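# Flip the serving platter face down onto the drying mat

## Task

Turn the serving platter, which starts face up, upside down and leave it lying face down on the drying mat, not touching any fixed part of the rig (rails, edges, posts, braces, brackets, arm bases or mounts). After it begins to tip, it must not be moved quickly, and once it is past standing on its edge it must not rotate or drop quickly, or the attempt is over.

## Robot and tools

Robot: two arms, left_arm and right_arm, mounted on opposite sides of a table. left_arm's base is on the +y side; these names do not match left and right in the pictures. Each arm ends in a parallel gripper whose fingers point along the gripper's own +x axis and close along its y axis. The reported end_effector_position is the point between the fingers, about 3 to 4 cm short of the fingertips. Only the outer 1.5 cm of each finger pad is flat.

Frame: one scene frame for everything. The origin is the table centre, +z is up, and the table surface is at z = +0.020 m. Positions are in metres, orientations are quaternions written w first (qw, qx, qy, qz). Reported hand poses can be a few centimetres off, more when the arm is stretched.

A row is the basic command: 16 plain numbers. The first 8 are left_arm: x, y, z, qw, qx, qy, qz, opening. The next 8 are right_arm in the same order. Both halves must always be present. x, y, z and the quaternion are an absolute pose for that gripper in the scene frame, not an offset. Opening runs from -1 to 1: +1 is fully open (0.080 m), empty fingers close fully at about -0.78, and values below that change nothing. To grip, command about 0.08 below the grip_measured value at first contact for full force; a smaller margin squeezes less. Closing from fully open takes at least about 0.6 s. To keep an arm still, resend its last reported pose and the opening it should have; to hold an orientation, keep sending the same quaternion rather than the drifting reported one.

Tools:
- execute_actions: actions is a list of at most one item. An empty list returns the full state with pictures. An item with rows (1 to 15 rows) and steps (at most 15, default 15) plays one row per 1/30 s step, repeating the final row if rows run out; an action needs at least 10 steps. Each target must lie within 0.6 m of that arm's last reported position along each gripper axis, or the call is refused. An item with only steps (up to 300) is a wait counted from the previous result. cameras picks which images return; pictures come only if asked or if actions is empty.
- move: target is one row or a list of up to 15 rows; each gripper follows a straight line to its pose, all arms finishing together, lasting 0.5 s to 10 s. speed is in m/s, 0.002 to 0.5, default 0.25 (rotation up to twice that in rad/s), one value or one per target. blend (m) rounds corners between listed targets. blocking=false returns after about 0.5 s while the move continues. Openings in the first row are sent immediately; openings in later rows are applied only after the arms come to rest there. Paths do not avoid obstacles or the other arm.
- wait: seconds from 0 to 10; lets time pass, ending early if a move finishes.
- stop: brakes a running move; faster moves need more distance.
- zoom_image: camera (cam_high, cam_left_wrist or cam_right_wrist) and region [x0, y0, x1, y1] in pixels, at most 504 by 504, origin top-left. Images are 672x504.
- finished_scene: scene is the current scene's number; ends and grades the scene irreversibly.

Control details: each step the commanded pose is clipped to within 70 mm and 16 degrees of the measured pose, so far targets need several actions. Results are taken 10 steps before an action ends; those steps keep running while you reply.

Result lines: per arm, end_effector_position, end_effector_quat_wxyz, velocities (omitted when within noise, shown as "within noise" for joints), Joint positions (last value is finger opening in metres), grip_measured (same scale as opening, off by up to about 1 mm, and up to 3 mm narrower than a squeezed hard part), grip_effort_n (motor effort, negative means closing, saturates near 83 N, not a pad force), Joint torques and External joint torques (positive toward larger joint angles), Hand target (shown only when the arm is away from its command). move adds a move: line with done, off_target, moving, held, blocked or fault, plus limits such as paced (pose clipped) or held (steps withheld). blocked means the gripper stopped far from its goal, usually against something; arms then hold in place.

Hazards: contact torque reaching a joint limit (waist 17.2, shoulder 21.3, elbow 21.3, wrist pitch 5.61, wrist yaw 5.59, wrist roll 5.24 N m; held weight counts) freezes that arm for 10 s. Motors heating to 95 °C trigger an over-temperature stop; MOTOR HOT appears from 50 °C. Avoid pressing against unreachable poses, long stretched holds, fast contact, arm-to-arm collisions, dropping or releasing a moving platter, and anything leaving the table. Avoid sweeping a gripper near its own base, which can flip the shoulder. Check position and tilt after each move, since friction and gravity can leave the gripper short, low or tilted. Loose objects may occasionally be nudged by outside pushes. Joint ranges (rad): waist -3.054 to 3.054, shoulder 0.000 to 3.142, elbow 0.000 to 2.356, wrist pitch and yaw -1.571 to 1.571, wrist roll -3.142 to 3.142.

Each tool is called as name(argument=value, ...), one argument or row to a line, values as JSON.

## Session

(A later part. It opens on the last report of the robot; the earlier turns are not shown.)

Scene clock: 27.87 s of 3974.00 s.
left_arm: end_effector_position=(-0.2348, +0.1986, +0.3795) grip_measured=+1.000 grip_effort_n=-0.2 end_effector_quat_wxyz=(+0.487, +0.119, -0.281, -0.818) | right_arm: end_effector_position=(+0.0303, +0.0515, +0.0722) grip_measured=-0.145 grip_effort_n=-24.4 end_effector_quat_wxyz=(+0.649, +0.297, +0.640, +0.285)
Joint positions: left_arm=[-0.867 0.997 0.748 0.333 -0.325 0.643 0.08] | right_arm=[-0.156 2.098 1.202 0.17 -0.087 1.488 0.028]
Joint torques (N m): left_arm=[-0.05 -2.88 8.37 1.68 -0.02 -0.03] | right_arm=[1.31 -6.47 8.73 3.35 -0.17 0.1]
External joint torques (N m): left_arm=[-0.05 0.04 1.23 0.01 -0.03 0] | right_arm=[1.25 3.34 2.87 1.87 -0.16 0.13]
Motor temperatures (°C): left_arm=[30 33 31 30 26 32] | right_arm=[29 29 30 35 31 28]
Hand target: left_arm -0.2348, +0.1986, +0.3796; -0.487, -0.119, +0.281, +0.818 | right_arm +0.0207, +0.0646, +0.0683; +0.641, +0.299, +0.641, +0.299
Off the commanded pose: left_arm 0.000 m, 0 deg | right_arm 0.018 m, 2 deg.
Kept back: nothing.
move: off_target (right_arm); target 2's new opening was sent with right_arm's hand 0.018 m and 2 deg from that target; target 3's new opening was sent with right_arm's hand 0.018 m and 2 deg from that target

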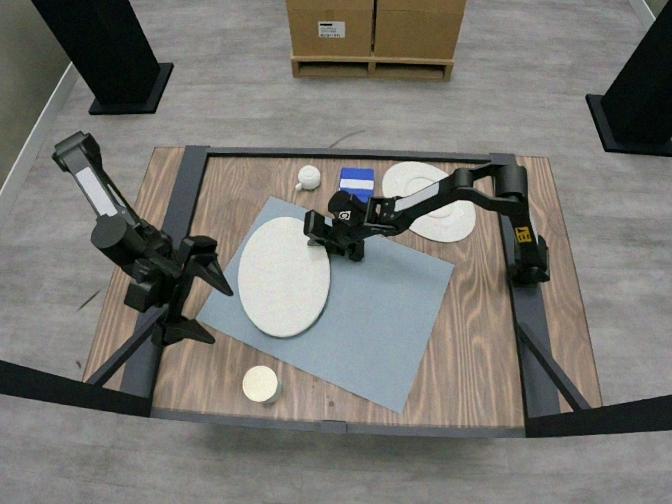

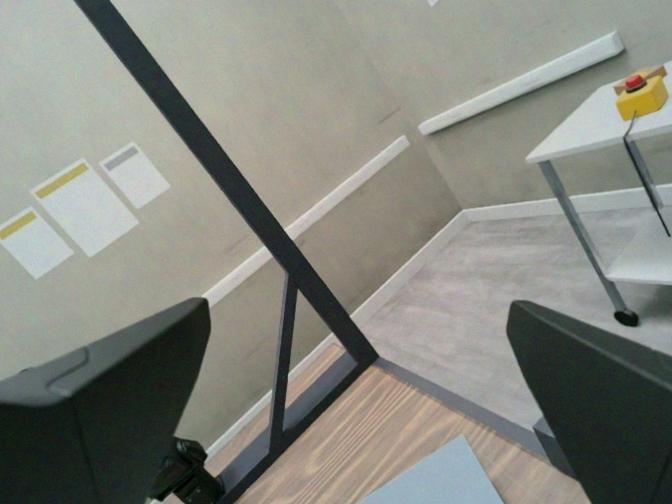

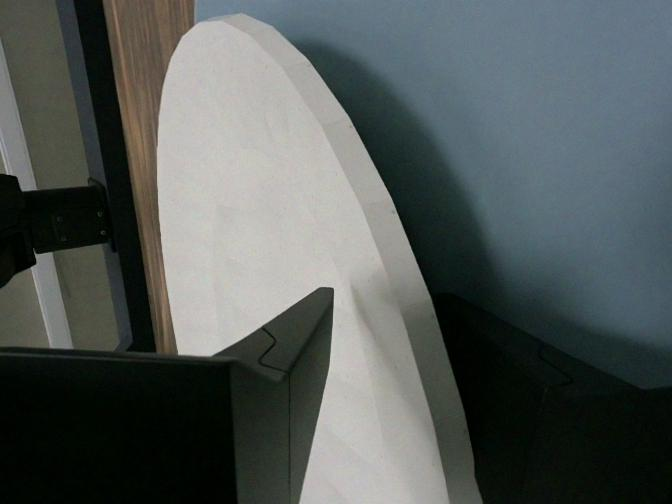

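move(
  target=[
    [-0.2348,0.1986,0.3795,0.487,0.119,-0.281,-0.818,1,0.025,0.056,0.071,0.641,0.299,0.641,0.299,-0.35],
    [-0.2348,0.1986,0.3795,0.487,0.119,-0.281,-0.818,1,0.025,0.056,0.071,0.641,0.299,0.641,0.299,-0.55],
    [-0.2348,0.1986,0.3795,0.487,0.119,-0.281,-0.818,1,0.025,0.056,0.071,0.641,0.299,0.641,0.299,-0.75],
  ],
  speed=0.04,
)

Scene clock: 31.37 s of 3974.00 s.
left_arm: end_effector_position=(-0.2348, +0.1986, +0.3795) grip_measured=+1.000 grip_effort_n=-0.2 end_effector_quat_wxyz=(+0.487, +0.119, -0.281, -0.818) | right_arm: end_effector_position=(+0.0293, +0.0564, +0.0819) grip_measured=-0.557 grip_effort_n=-83.5 end_effector_quat_wxyz=(+0.643, +0.304, +0.631, +0.309)
Joint positions: left_arm=[-0.867 0.997 0.748 0.333 -0.325 0.643 0.08] | right_arm=[-0.156 2.089 1.193 0.218 -0.097 1.47 0.01]
Joint torques (N m): left_arm=[-0.07 -2.87 8.38 1.68 -0.01 -0.03] | right_arm=[0.41 -8.93 5.48 0.88 -0.11 0.43]
External joint torques (N m): left_arm=[-0.08 0.01 1.25 0.02 -0.02 0] | right_arm=[0.43 0.9 -0.48 -0.67 -0.1 0.47]
Heat: left arm: hottest shoulder 33 °C (+0.0 °C/min); right arm: hottest wrist pitch 36 °C (+13.4 °C/min).
Hand target: left_arm -0.2348, +0.1986, +0.3796; -0.487, -0.119, +0.281, +0.818 | right_arm +0.0250, +0.0557, +0.0711; +0.641, +0.299, +0.641, +0.299
Off the commanded pose: left_arm 0.000 m, 0 deg | right_arm 0.012 m, 2 deg.
Kept back: nothing.
move: off_target (right_arm); target 3's new opening was sent with right_arm's hand 0.011 m and 2 deg from that target

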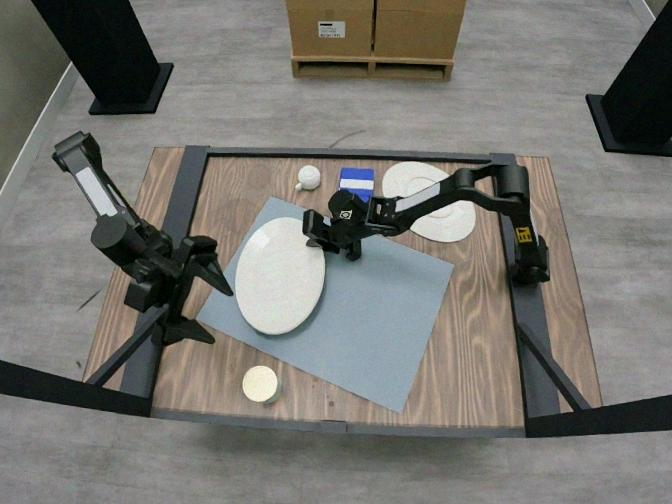

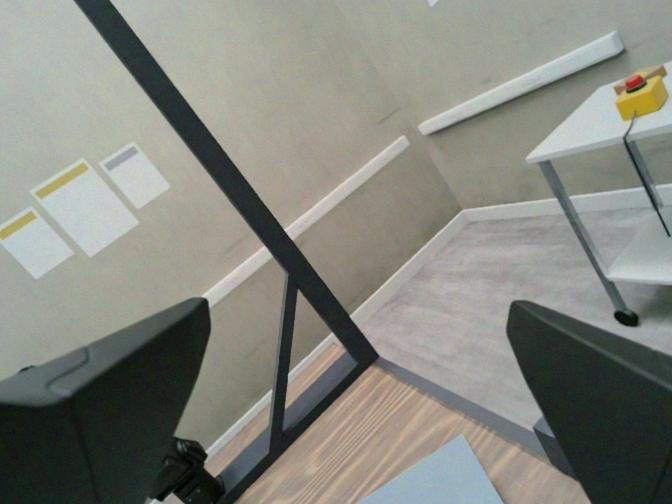

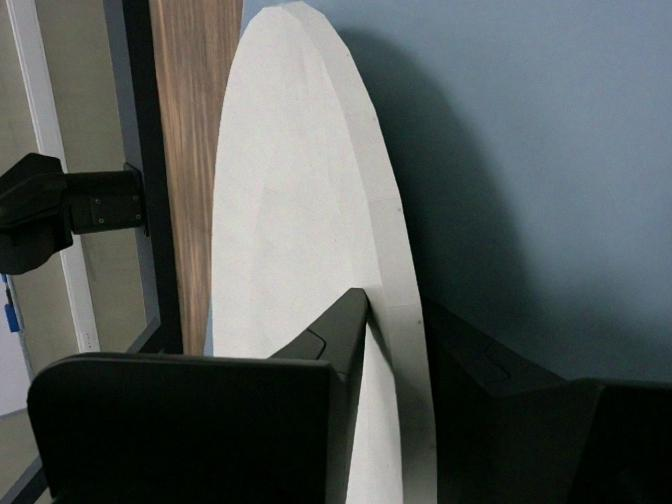

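move(
  target=[
    [-0.2348,0.1986,0.3795,0.487,0.119,-0.281,-0.818,1,0.025,0.055,0.14,0.674,0.213,0.674,0.213,-0.75],
  ],
  speed=0.06,
)

Scene clock: 35.03 s of 3974.00 s.
left_arm: end_effector_position=(-0.2348, +0.1986, +0.3795) grip_measured=+1.000 grip_effort_n=-0.2 end_effector_quat_wxyz=(+0.487, +0.119, -0.281, -0.818) | right_arm: end_effector_position=(+0.0238, +0.0563, +0.1393) grip_measured=-0.598 grip_effort_n=-83.5 end_effector_quat_wxyz=(+0.675, +0.215, +0.671, +0.219)
Joint positions: left_arm=[-0.867 0.997 0.748 0.333 -0.325 0.643 0.08] | right_arm=[-0.137 2.074 1.605 -0.481 -0.067 1.464 0.008]
Joint torques (N m): left_arm=[-0.07 -2.87 8.37 1.68 -0.01 -0.03] | right_arm=[-0.51 -12.38 6.58 -0.29 -0.07 0.08]
External joint torques (N m): left_arm=[-0.08 0.01 1.29 0.02 -0.03 0] | right_arm=[-0.59 -2.06 0 -1.53 -0.07 0.11]
Off the commanded pose: left_arm 0.000 m, 0 deg | right_arm 0.002 m, 1 deg.
Kept back: nothing.
move: done

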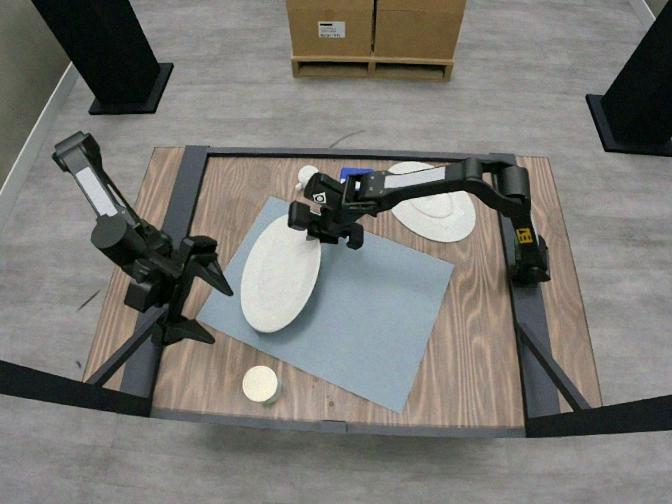

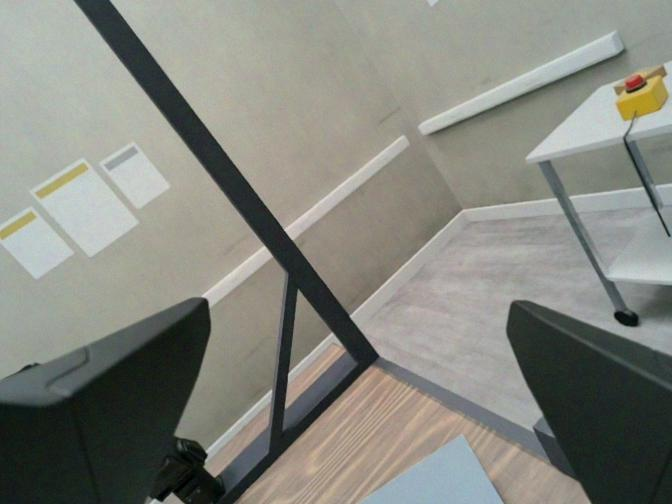

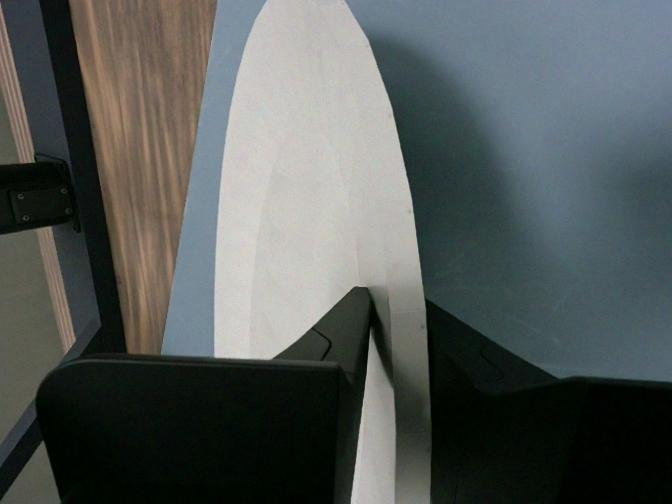

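Grip good. Continue.

move(
  target=[
    [-0.2348,0.1986,0.3795,0.487,0.119,-0.281,-0.818,1,0.02,0.05,0.2,0.7,0.1,0.7,0.1,-0.75],
  ],
  speed=0.05,
)

zoom_image(
  camera="cam_high",
  region=[200, 150, 430, 350],
)

Scene clock: 38.87 s of 3974.00 s.
left_arm: end_effector_position=(-0.2348, +0.1986, +0.3795) grip_measured=+1.000 grip_effort_n=-0.2 end_effector_quat_wxyz=(+0.487, +0.119, -0.281, -0.818) | right_arm: end_effector_position=(+0.0202, +0.0527, +0.1907) grip_measured=-0.607 grip_effort_n=-83.5 end_effector_quat_wxyz=(+0.701, +0.114, +0.694, +0.118)
Joint positions: left_arm=[-0.867 0.997 0.748 0.333 -0.325 0.643 0.08] | right_arm=[-0.118 2.324 2.332 -1.249 -0.024 1.467 0.008]
Joint torques (N m): left_arm=[-0.06 -2.87 8.36 1.68 -0.01 -0.03] | right_arm=[-0.41 -15.32 7 -0.95 -0.11 0.2]
External joint torques (N m): left_arm=[-0.06 0.11 1.2 0 -0.02 0] | right_arm=[-0.42 -3.91 0.89 -1.79 -0.14 0.21]
Hand target: left_arm -0.2348, +0.1986, +0.3796; -0.487, -0.119, +0.281, +0.818 | right_arm +0.0199, +0.0495, +0.1997; +0.699, +0.118, +0.695, +0.118
Off the commanded pose: left_arm 0.000 m, 0 deg | right_arm 0.010 m, 3 deg.
joint sent to its limit (right arm) — joint 3 (elbow), upper limit, where the elbow is as straight as it goes.
Kept back: nothing.
move: off_target (right_arm)

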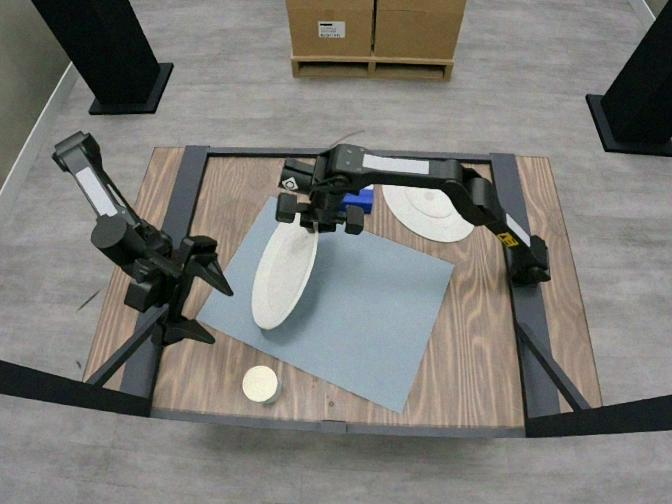

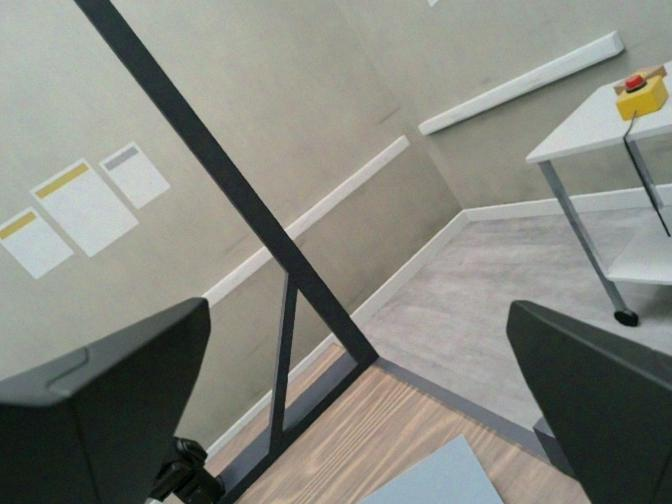

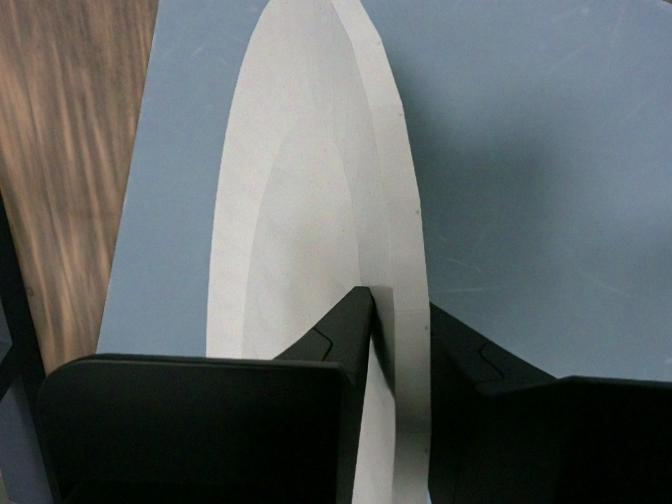

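Scaled by 2.191 from the camera's 672x504 image, which has a finer 960x720 frame.

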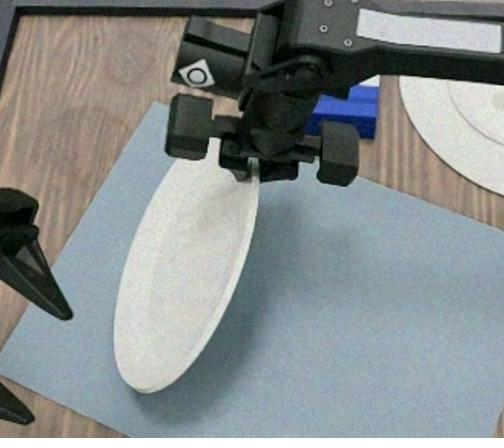

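move(
  target=[
    [-0.2348,0.1986,0.3795,0.487,0.119,-0.281,-0.818,1,0.02,-0.03,0.23,0.7071,0,0.7071,0,-0.75],
  ],
  speed=0.06,
)

zoom_image(
  camera="cam_high",
  region=[200, 150, 430, 350],
)

Scene clock: 42.43 s of 3974.00 s.
left_arm: end_effector_position=(-0.2348, +0.1986, +0.3795) grip_measured=+1.000 grip_effort_n=-0.2 end_effector_quat_wxyz=(+0.487, +0.119, -0.281, -0.818) | right_arm: end_effector_position=(+0.0196, -0.0200, +0.2162) grip_measured=-0.607 grip_effort_n=-83.5 end_effector_quat_wxyz=(+0.712, +0.038, +0.700, +0.036)
Joint positions: left_arm=[-0.867 0.997 0.748 0.333 -0.325 0.643 0.08] | right_arm=[-0.124 2.23 2.32 -1.554 0.005 1.465 0.008]
Joint torques (N m): left_arm=[-0.07 -2.87 8.36 1.68 -0.01 -0.03] | right_arm=[-0.36 -17.66 3.73 -1.38 -0.11 -0.25]
External joint torques (N m): left_arm=[-0.08 0.09 1.2 0 -0.02 0] | right_arm=[-0.35 -7.18 -1.94 -1.87 -0.17 -0.24]
Motor temperatures (°C): left_arm=[30 33 33 31 25 32] | right_arm=[29 36 31 34 31 28]
Heat: left arm: hottest shoulder 33 °C (+0.0 °C/min); right arm: hottest shoulder 36 °C (+14.1 °C/min). Heating fast: the right arm's shoulder motor: a push or a pull is the cause, and it goes on while you think. Ease it with your next call, before anything else.
Hand target: left_arm -0.2348, +0.1986, +0.3796; -0.487, -0.119, +0.281, +0.818 | right_arm +0.0199, -0.0300, +0.2292; +0.710, +0.039, +0.702, +0.039
Off the commanded pose: left_arm 0.000 m, 0 deg | right_arm 0.017 m, 6 deg.
joint sent to its limit (right arm) — joint 4 (wrist pitch), lower limit.
Kept back: nothing.
move: off_target (right_arm)

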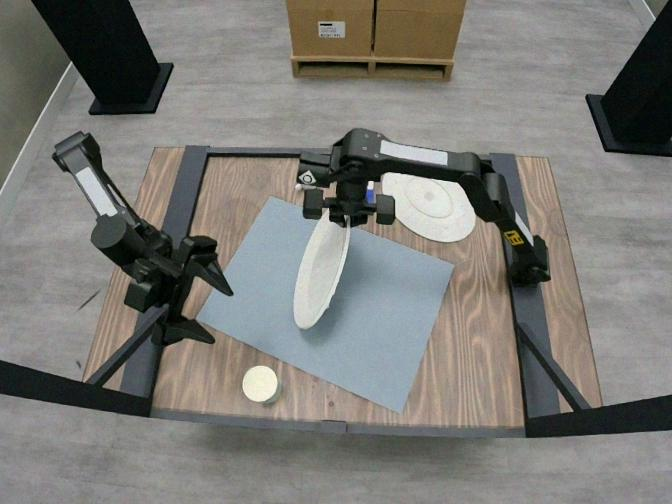

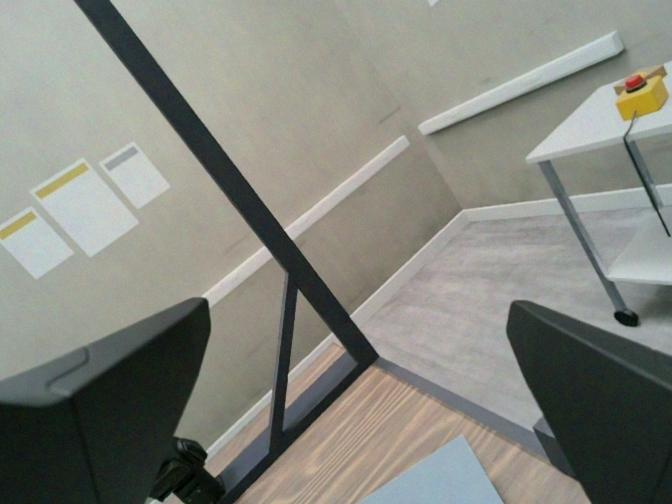

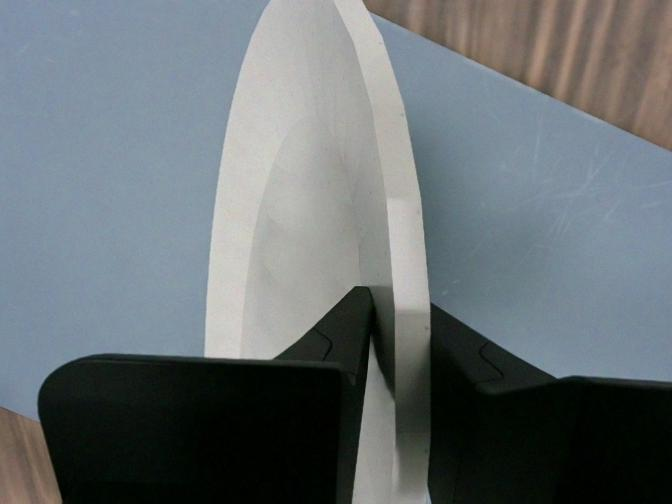

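Scaled by 2.191 from the camera's 672x504 image, which has a finer 960x720 frame.

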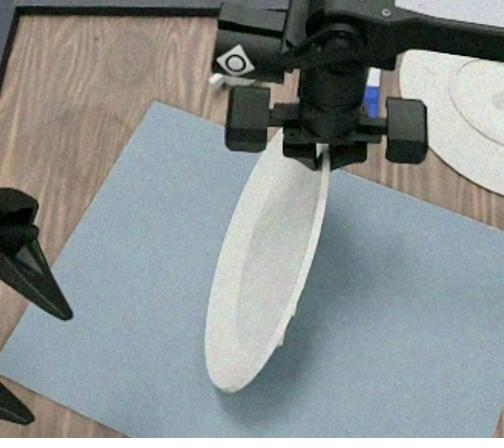

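move(
  target=[
    [-0.2348,0.1986,0.3795,0.487,0.119,-0.281,-0.818,1,-0.03,-0.11,0.28,0.7071,0,0.7071,0,-0.75],
  ],
  speed=0.06,
)

zoom_image(
  camera="cam_high",
  region=[230, 150, 460, 350],
)

Scene clock: 46.57 s of 3974.00 s.
left_arm: end_effector_position=(-0.2348, +0.1986, +0.3795) grip_measured=+1.000 grip_effort_n=-0.2 end_effector_quat_wxyz=(+0.487, +0.119, -0.281, -0.818) | right_arm: end_effector_position=(-0.0290, -0.1045, +0.2598) grip_measured=-0.639 grip_effort_n=-83.5 end_effector_quat_wxyz=(+0.708, +0.029, +0.704, +0.032)
Joint positions: left_arm=[-0.867 0.997 0.748 0.333 -0.325 0.643 0.08] | right_arm=[-0.013 1.875 1.969 -1.578 0.006 1.568 0.006]
Joint torques (N m): left_arm=[-0.06 -2.89 8.35 1.68 -0.01 -0.03] | right_arm=[0.12 -16.07 5.61 0.12 -0.07 0.11]
External joint torques (N m): left_arm=[-0.04 -0.01 1.26 0.03 -0.03 0] | right_arm=[0.08 -8.13 0.03 -0.32 -0.12 0.11]
Heat: left arm: hottest shoulder 33 °C (+0.0 °C/min); right arm: hottest shoulder 39 °C (+16.8 °C/min). Heating fast: the right arm's shoulder motor: a push or a pull is the cause, and it goes on while you think. Ease it with your next call, before anything else.
Hand target: left_arm -0.2348, +0.1986, +0.3796; -0.487, -0.119, +0.281, +0.818 | right_arm -0.0300, -0.1101, +0.2789; +0.705, +0.051, +0.705, +0.051
Off the commanded pose: left_arm 0.000 m, 0 deg | right_arm 0.021 m, 5 deg.
joint sent to its limit (right arm) — joint 4 (wrist pitch), lower limit.
Kept back: nothing.
move: off_target (right_arm)

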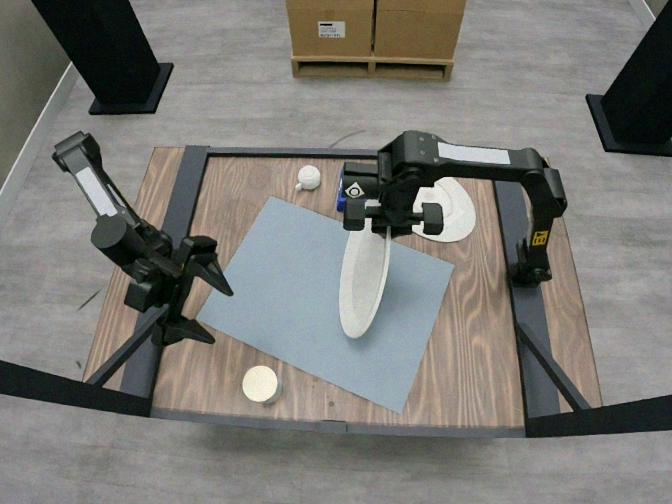

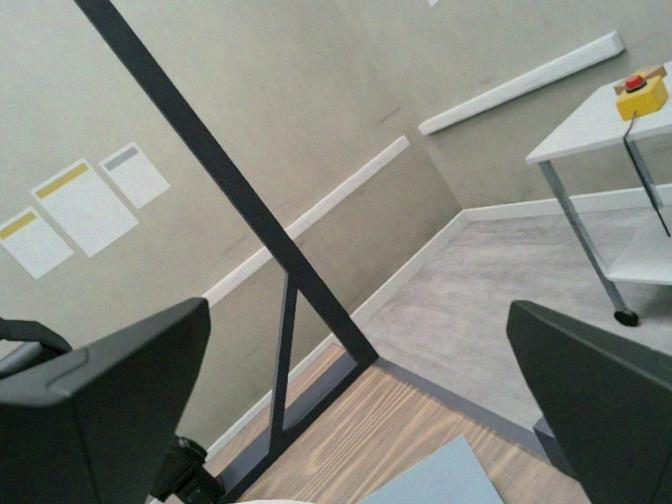

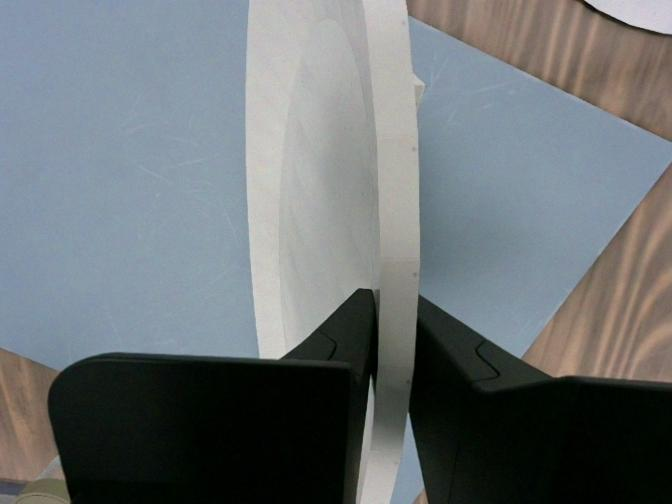

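Scaled by 2.191 from the camera's 672x504 image, which has a finer 960x720 frame.

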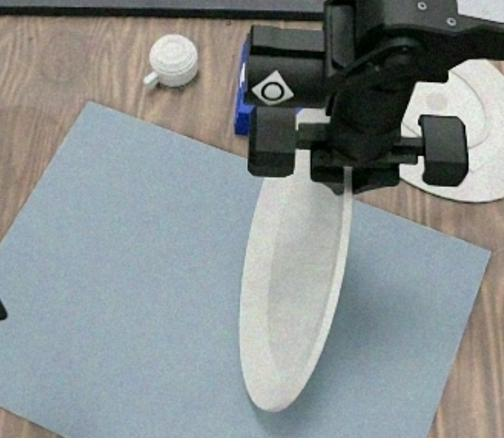

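move(
  target=[
    [-0.2348,0.1986,0.3795,0.487,0.119,-0.281,-0.818,1,-0.05,-0.1,0.32,0.706,0.037,0.706,0.037,-0.75],
    [-0.2348,0.1986,0.3795,0.487,0.119,-0.281,-0.818,1,-0.06,-0.1,0.32,0.667,-0.236,0.638,0.304,-0.75],
  ],
  speed=[0.06,0.12],
)

zoom_image(
  camera="cam_high",
  region=[230, 150, 460, 350],
)

Scene clock: 52.83 s of 3974.00 s.
left_arm: end_effector_position=(-0.2348, +0.1986, +0.3795) grip_measured=+1.000 grip_effort_n=-0.2 end_effector_quat_wxyz=(+0.487, +0.119, -0.281, -0.818) | right_arm: end_effector_position=(-0.0582, -0.0973, +0.2883) grip_measured=-0.639 grip_effort_n=-83.5 end_effector_quat_wxyz=(+0.677, -0.206, +0.625, +0.330)
Joint positions: left_arm=[-0.867 0.997 0.748 0.333 -0.325 0.643 0.08] | right_arm=[0.072 1.859 2.056 -1.578 0.018 0.876 0.006]
Joint torques (N m): left_arm=[-0.08 -2.87 8.37 1.68 -0.01 -0.03] | right_arm=[0.13 -15.93 9.64 0.34 -0.1 -0.04]
External joint torques (N m): left_arm=[-0.08 0.05 1.22 0 -0.03 0] | right_arm=[0.13 -8.23 4.1 -0.33 -0.14 -0.03]
Motor temperatures (°C): left_arm=[30 33 34 32 25 32] | right_arm=[29 45 33 33 31 27]
Heat: left arm: hottest elbow 34 °C (+11.4 °C/min); right arm: hottest shoulder 45 °C (+21.6 °C/min). Heating fast: the right arm's shoulder motor: a push or a pull is the cause, and it goes on while you think. Ease it with your next call, before anything else.
Hand target: left_arm -0.2348, +0.1986, +0.3796; -0.487, -0.119, +0.281, +0.818 | right_arm -0.0598, -0.1015, +0.3186; +0.681, -0.173, +0.612, +0.363
Off the commanded pose: left_arm 0.000 m, 0 deg | right_arm 0.032 m, 5 deg.
joint sent to its limit (right arm) — joint 4 (wrist pitch), lower limit.
Kept back: nothing.
move: off_target (right_arm)

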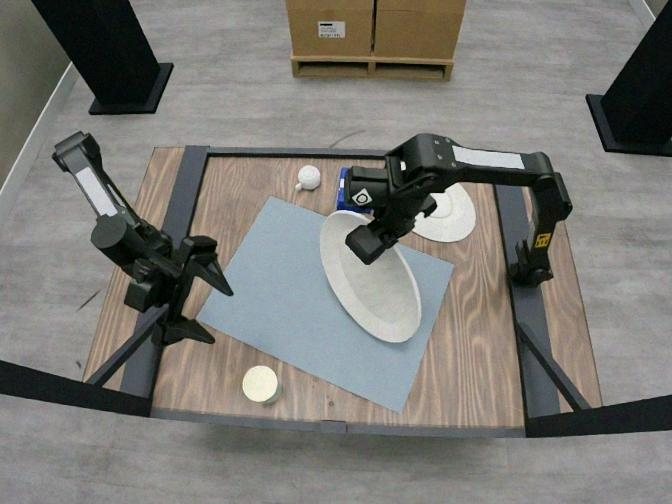

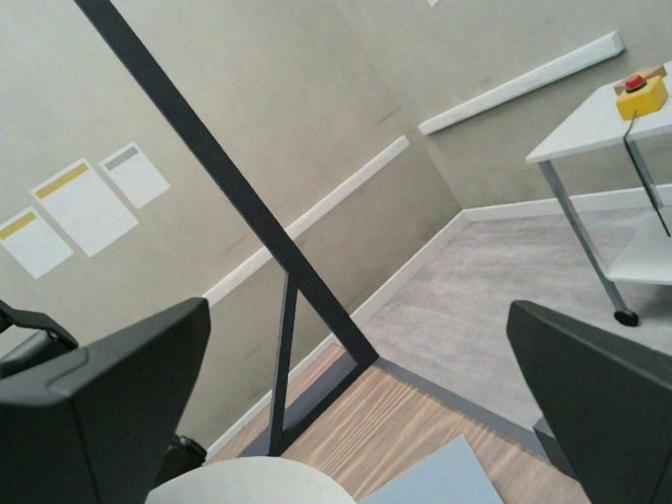

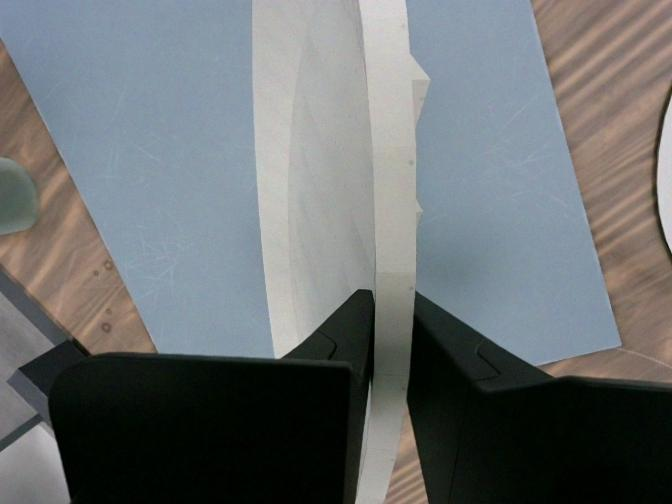

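Scaled by 2.191 from the camera's 672x504 image, which has a finer 960x720 frame.

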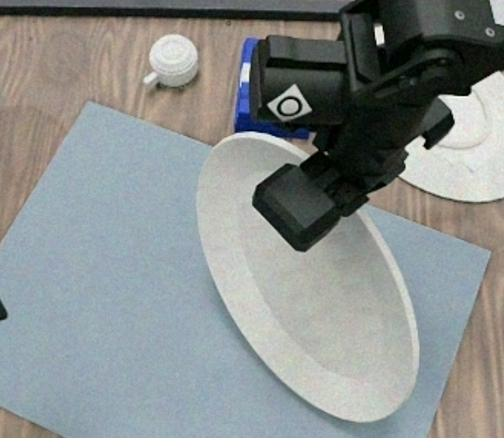

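move(
  target=[
    [-0.2348,0.1986,0.3795,0.487,0.119,-0.281,-0.818,1,-0.065,-0.1,0.31,0.5255,-0.4731,0.4731,0.5255,-0.75],
    [-0.2348,0.1986,0.3795,0.487,0.119,-0.281,-0.818,1,-0.065,-0.1,0.31,0.304,-0.638,0.236,0.667,-0.75],
  ],
  speed=0.14,
  blend=0.02,
)

zoom_image(
  camera="cam_high",
  region=[280, 150, 510, 350],
)

Scene clock: 59.43 s of 3974.00 s.
left_arm: end_effector_position=(-0.2348, +0.1986, +0.3795) grip_measured=+1.000 grip_effort_n=-0.2 end_effector_quat_wxyz=(+0.487, +0.119, -0.281, -0.818) | right_arm: end_effector_position=(-0.0634, -0.0977, +0.2884) grip_measured=-0.639 grip_effort_n=-83.5 end_effector_quat_wxyz=(+0.333, -0.622, +0.210, +0.677)
Joint positions: left_arm=[-0.867 0.997 0.748 0.333 -0.325 0.643 0.08] | right_arm=[0.085 1.859 2.056 -1.578 0.014 -0.68 0.006]
Joint torques (N m): left_arm=[-0.07 -2.88 8.37 1.68 -0.01 -0.03] | right_arm=[0.2 -14.16 7.81 0.38 -0.12 -0.13]
External joint torques (N m): left_arm=[-0.07 0.06 1.24 0.01 -0.03 0] | right_arm=[0.16 -6.38 2.24 -0.28 -0.09 -0.13]
Heat: left arm: hottest elbow 35 °C (+11.1 °C/min); right arm: hottest shoulder 48 °C (+22.2 °C/min). Heating fast: the right arm's shoulder motor: a push or a pull is the cause, and it goes on while you think. Ease it with your next call, before anything else.
Hand target: left_arm -0.2348, +0.1986, +0.3796; -0.487, -0.119, +0.281, +0.818 | right_arm -0.0648, -0.1007, +0.3091; -0.349, +0.609, -0.187, -0.688
Off the commanded pose: left_arm 0.000 m, 0 deg | right_arm 0.022 m, 5 deg.
joint sent to its limit (right arm) — joint 4 (wrist pitch), lower limit.
Kept back: nothing.
move: off_target (right_arm)

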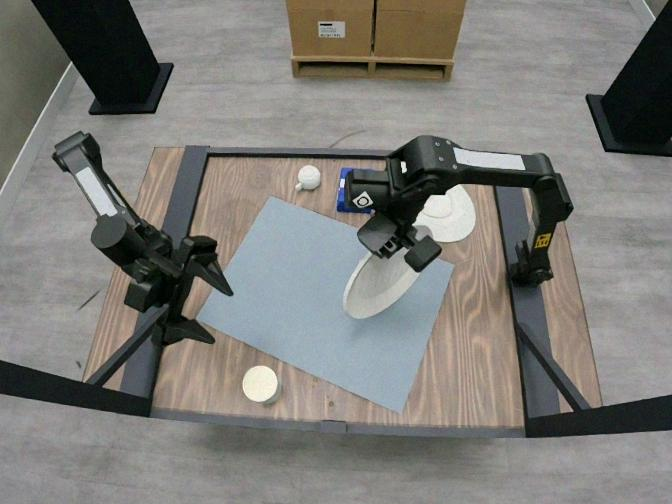

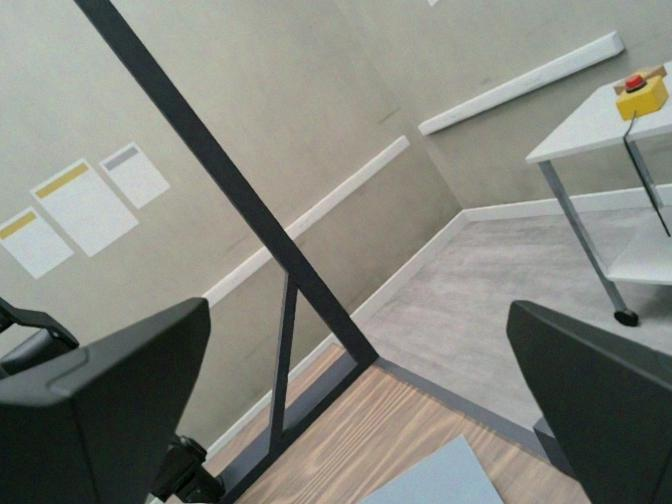

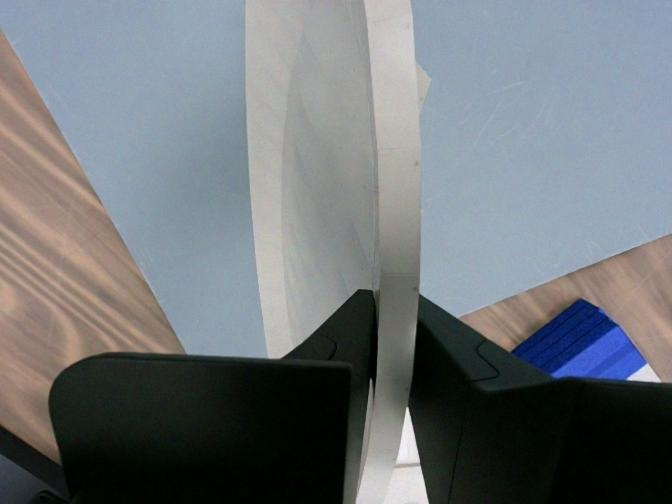

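Scaled by 2.191 from the camera's 672x504 image, which has a finer 960x720 frame.

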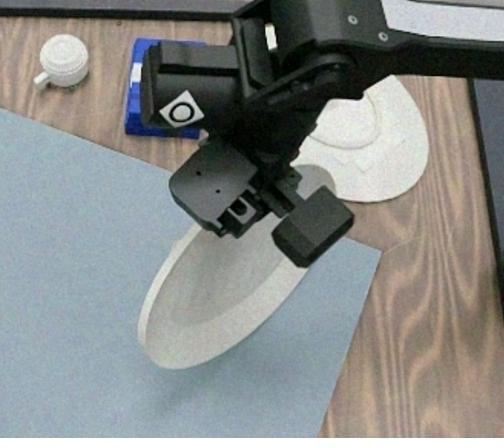

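move(
  target=[
    [-0.2348,0.1986,0.3795,0.487,0.119,-0.281,-0.818,1,-0.09,-0.09,0.30,0.037,-0.706,0.037,0.706,-0.75],
  ],
  speed=0.13,
)

zoom_image(
  camera="cam_high",
  region=[260, 150, 490, 350],
)

Scene clock: 63.23 s of 3974.00 s.
left_arm: end_effector_position=(-0.2348, +0.1986, +0.3795) grip_measured=+1.000 grip_effort_n=-0.2 end_effector_quat_wxyz=(+0.487, +0.119, -0.281, -0.818) | right_arm: end_effector_position=(-0.0916, -0.0934, +0.2832) grip_measured=-0.639 grip_effort_n=-83.5 end_effector_quat_wxyz=(+0.103, -0.683, -0.019, +0.723)
Joint positions: left_arm=[-0.867 0.997 0.748 0.333 -0.325 0.643 0.08] | right_arm=[0.146 1.894 2.083 -1.578 -0.016 -1.289 0.006]
Joint torques (N m): left_arm=[-0.08 -2.87 8.38 1.68 -0.01 -0.03] | right_arm=[-0.14 -11.5 9.34 0.33 0.32 -0.38]
External joint torques (N m): left_arm=[-0.09 0.03 1.27 0.02 -0.02 0] | right_arm=[-0.2 -3.37 3.73 -0.28 0.39 -0.39]
Hand target: left_arm -0.2348, +0.1986, +0.3796; -0.487, -0.119, +0.281, +0.818 | right_arm -0.0899, -0.0908, +0.2994; -0.119, +0.682, +0.043, -0.720
Off the commanded pose: left_arm 0.000 m, 0 deg | right_arm 0.017 m, 10 deg.
joint sent to its limit (right arm) — joint 4 (wrist pitch), lower limit.
Kept back: nothing.
move: off_target (right_arm)

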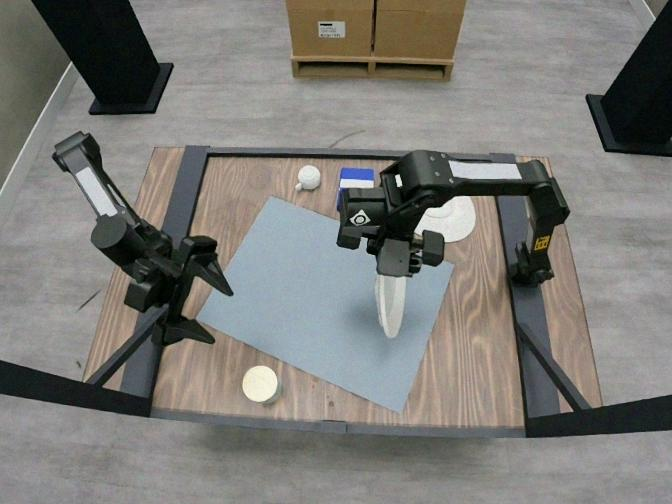

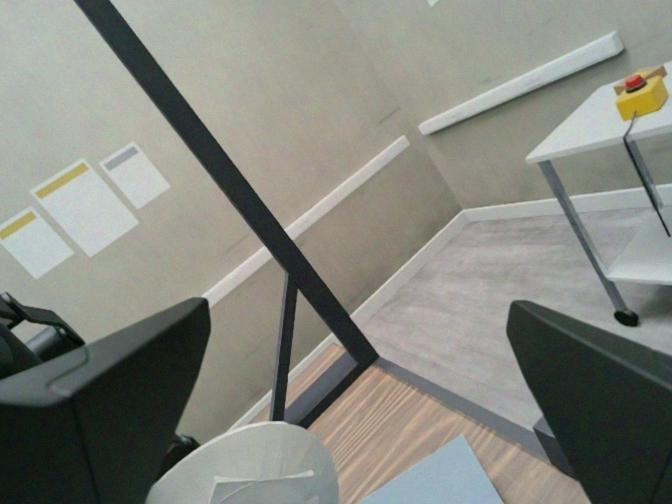

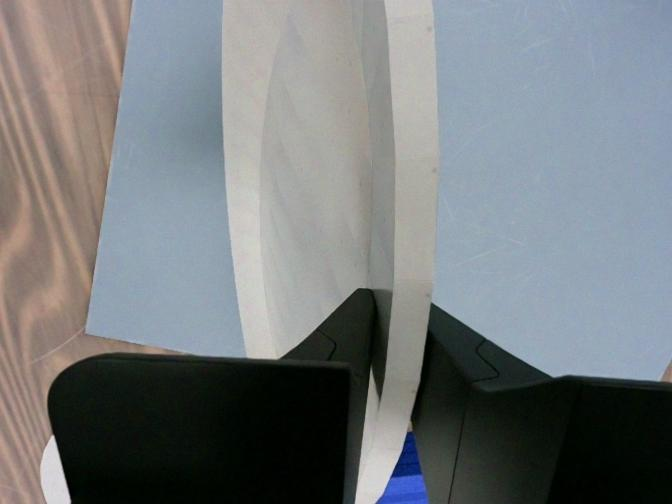

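Scaled by 2.191 from the camera's 672x504 image, which has a finer 960x720 frame.

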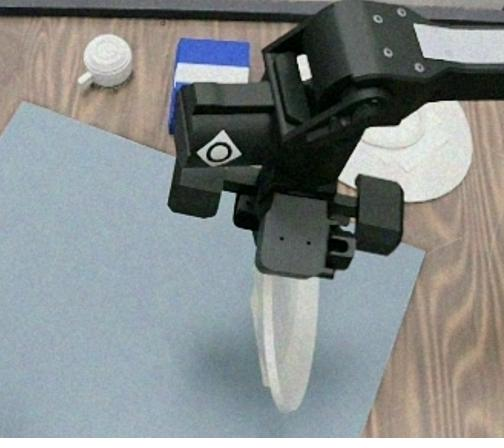

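move(
  target=[
    [-0.2348,0.1986,0.3795,0.487,0.119,-0.281,-0.818,1,-0.09,-0.07,0.27,0.123,-0.696,0.123,0.696,-0.75],
    [-0.2348,0.1986,0.3795,0.487,0.119,-0.281,-0.818,1,-0.09,-0.04,0.24,0.213,-0.674,0.213,0.674,-0.75],
  ],
  speed=0.08,
  blend=0.01,
)

zoom_image(
  camera="cam_high",
  region=[240, 150, 470, 350],
)

Scene clock: 69.00 s of 3974.00 s.
left_arm: end_effector_position=(-0.2348, +0.1986, +0.3795) grip_measured=+1.000 grip_effort_n=-0.2 end_effector_quat_wxyz=(+0.487, +0.119, -0.281, -0.818) | right_arm: end_effector_position=(-0.0909, -0.0437, +0.2568) grip_measured=-0.631 grip_effort_n=-83.5 end_effector_quat_wxyz=(+0.262, -0.647, +0.155, +0.700)
Joint positions: left_arm=[-0.867 0.997 0.748 0.333 -0.325 0.643 0.08] | right_arm=[0.131 2.104 2.281 -1.578 -0.002 -0.823 0.007]
Joint torques (N m): left_arm=[-0.06 -2.88 8.38 1.68 -0.01 -0.03] | right_arm=[-0.23 -6.91 3.69 0.33 0.07 0.25]
External joint torques (N m): left_arm=[-0.03 0 1.26 0.02 -0.03 0] | right_arm=[-0.16 2.62 -1.91 -0.29 0.11 0.24]
Hand target: left_arm -0.2348, +0.1986, +0.3796; -0.487, -0.119, +0.281, +0.818 | right_arm -0.0898, -0.0408, +0.2397; -0.252, +0.654, -0.174, -0.692
Off the commanded pose: left_arm 0.000 m, 0 deg | right_arm 0.017 m, 10 deg.
joint sent to its limit (right arm) — joint 4 (wrist pitch), lower limit.
Kept back: nothing.
move: off_target (right_arm)

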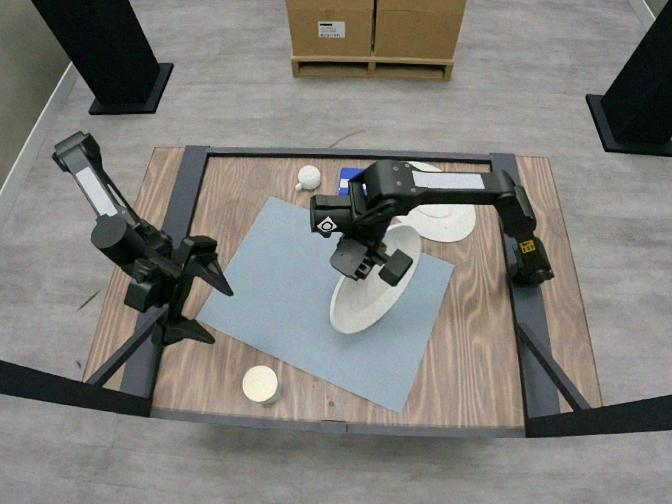

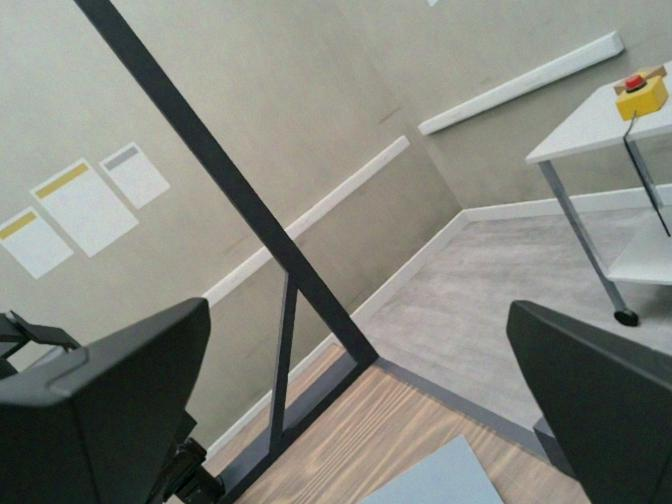

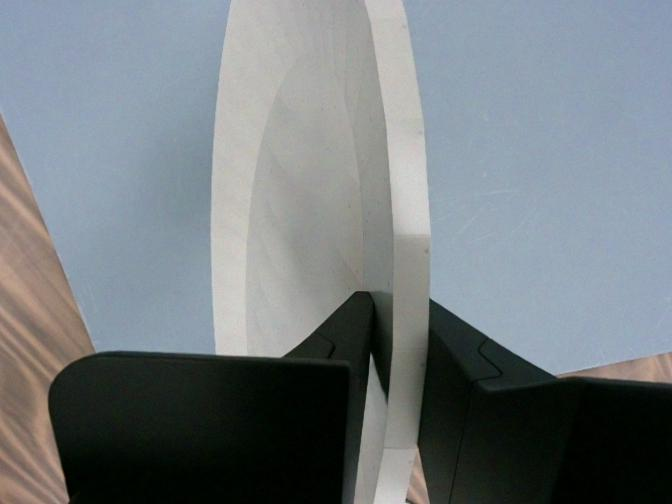

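Scaled by 2.191 from the camera's 672x504 image, which has a finer 960x720 frame.

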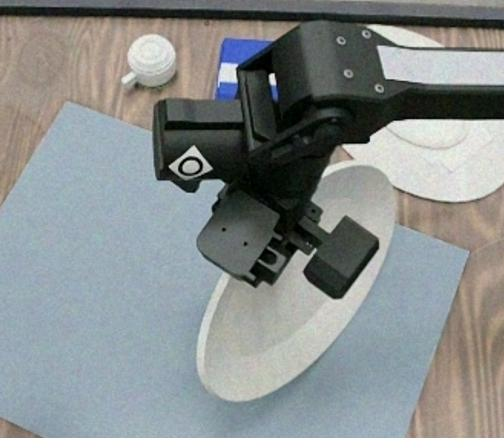

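move(
  target=[
    [-0.2348,0.1986,0.3795,0.487,0.119,-0.281,-0.818,1,-0.09,-0.06,0.29,0.123,-0.696,-0.123,0.696,-0.75],
    [-0.2348,0.1986,0.3795,0.487,0.119,-0.281,-0.818,1,-0.09,-0.06,0.27,0.213,-0.674,-0.213,0.674,-0.75],
  ],
  speed=0.08,
  blend=0.01,
)

zoom_image(
  camera="cam_high",
  region=[240, 150, 470, 350],
)

Scene clock: 76.23 s of 3974.00 s.
left_arm: end_effector_position=(-0.2348, +0.1986, +0.3795) grip_measured=+1.000 grip_effort_n=-0.2 end_effector_quat_wxyz=(+0.487, +0.119, -0.281, -0.818) | right_arm: end_effector_position=(-0.0998, -0.0639, +0.2651) grip_measured=-0.318 grip_effort_n=-83.5 end_effector_quat_wxyz=(+0.201, -0.664, -0.200, +0.692)
Joint positions: left_arm=[-0.867 0.997 0.748 0.333 -0.325 0.643 0.08] | right_arm=[0.188 1.633 1.562 -0.928 0.073 -1.387 0.021]
Joint torques (N m): left_arm=[-0.08 -2.87 8.35 1.68 -0.01 -0.03] | right_arm=[-0.95 -10.13 4.8 2.52 1.16 -0.78]
External joint torques (N m): left_arm=[-0.1 0.01 1.23 0.01 -0.02 0] | right_arm=[-0.92 -2.97 -1.84 1.32 1.16 -0.81]
Hand target: left_arm -0.2348, +0.1986, +0.3796; -0.487, -0.119, +0.281, +0.818 | right_arm -0.0900, -0.0603, +0.2701; -0.213, +0.675, +0.212, -0.674
Off the commanded pose: left_arm 0.000 m, 0 deg | right_arm 0.012 m, 3 deg.
Kept back: nothing.
move: off_target (right_arm)

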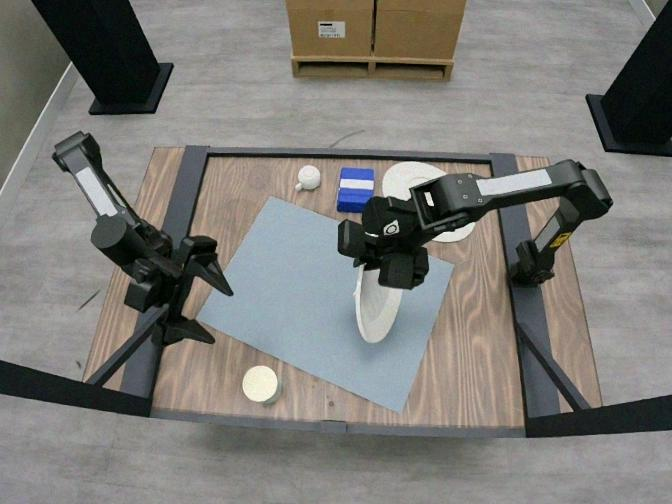

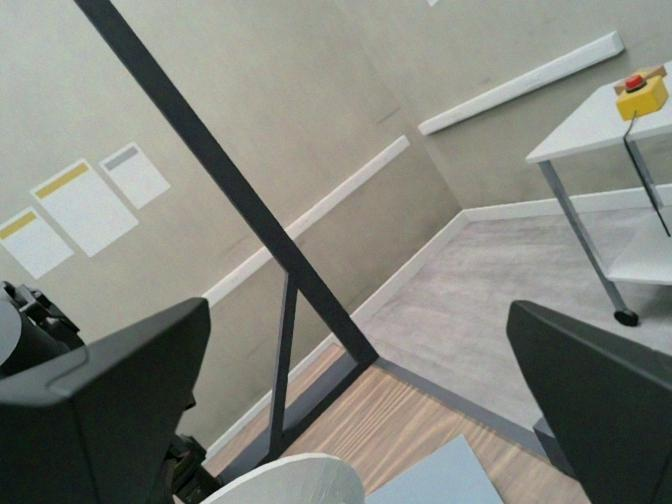

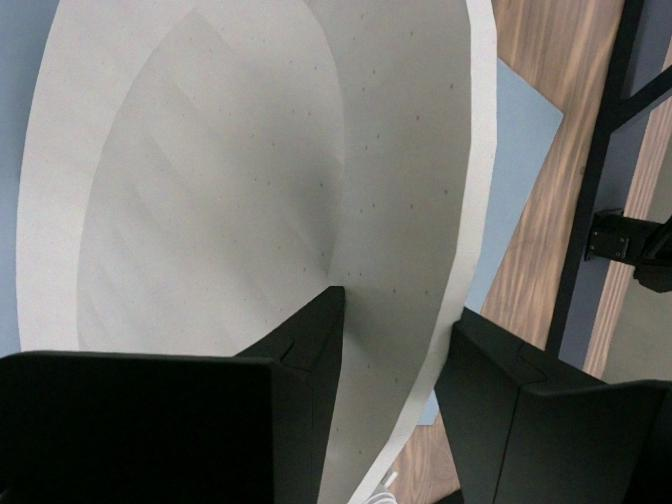

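Scaled by 2.191 from the camera's 672x504 image, which has a finer 960x720 frame.

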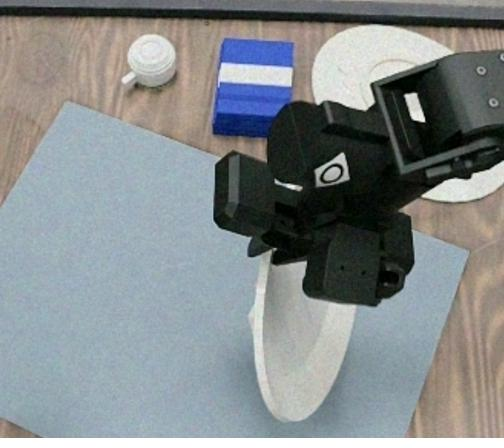

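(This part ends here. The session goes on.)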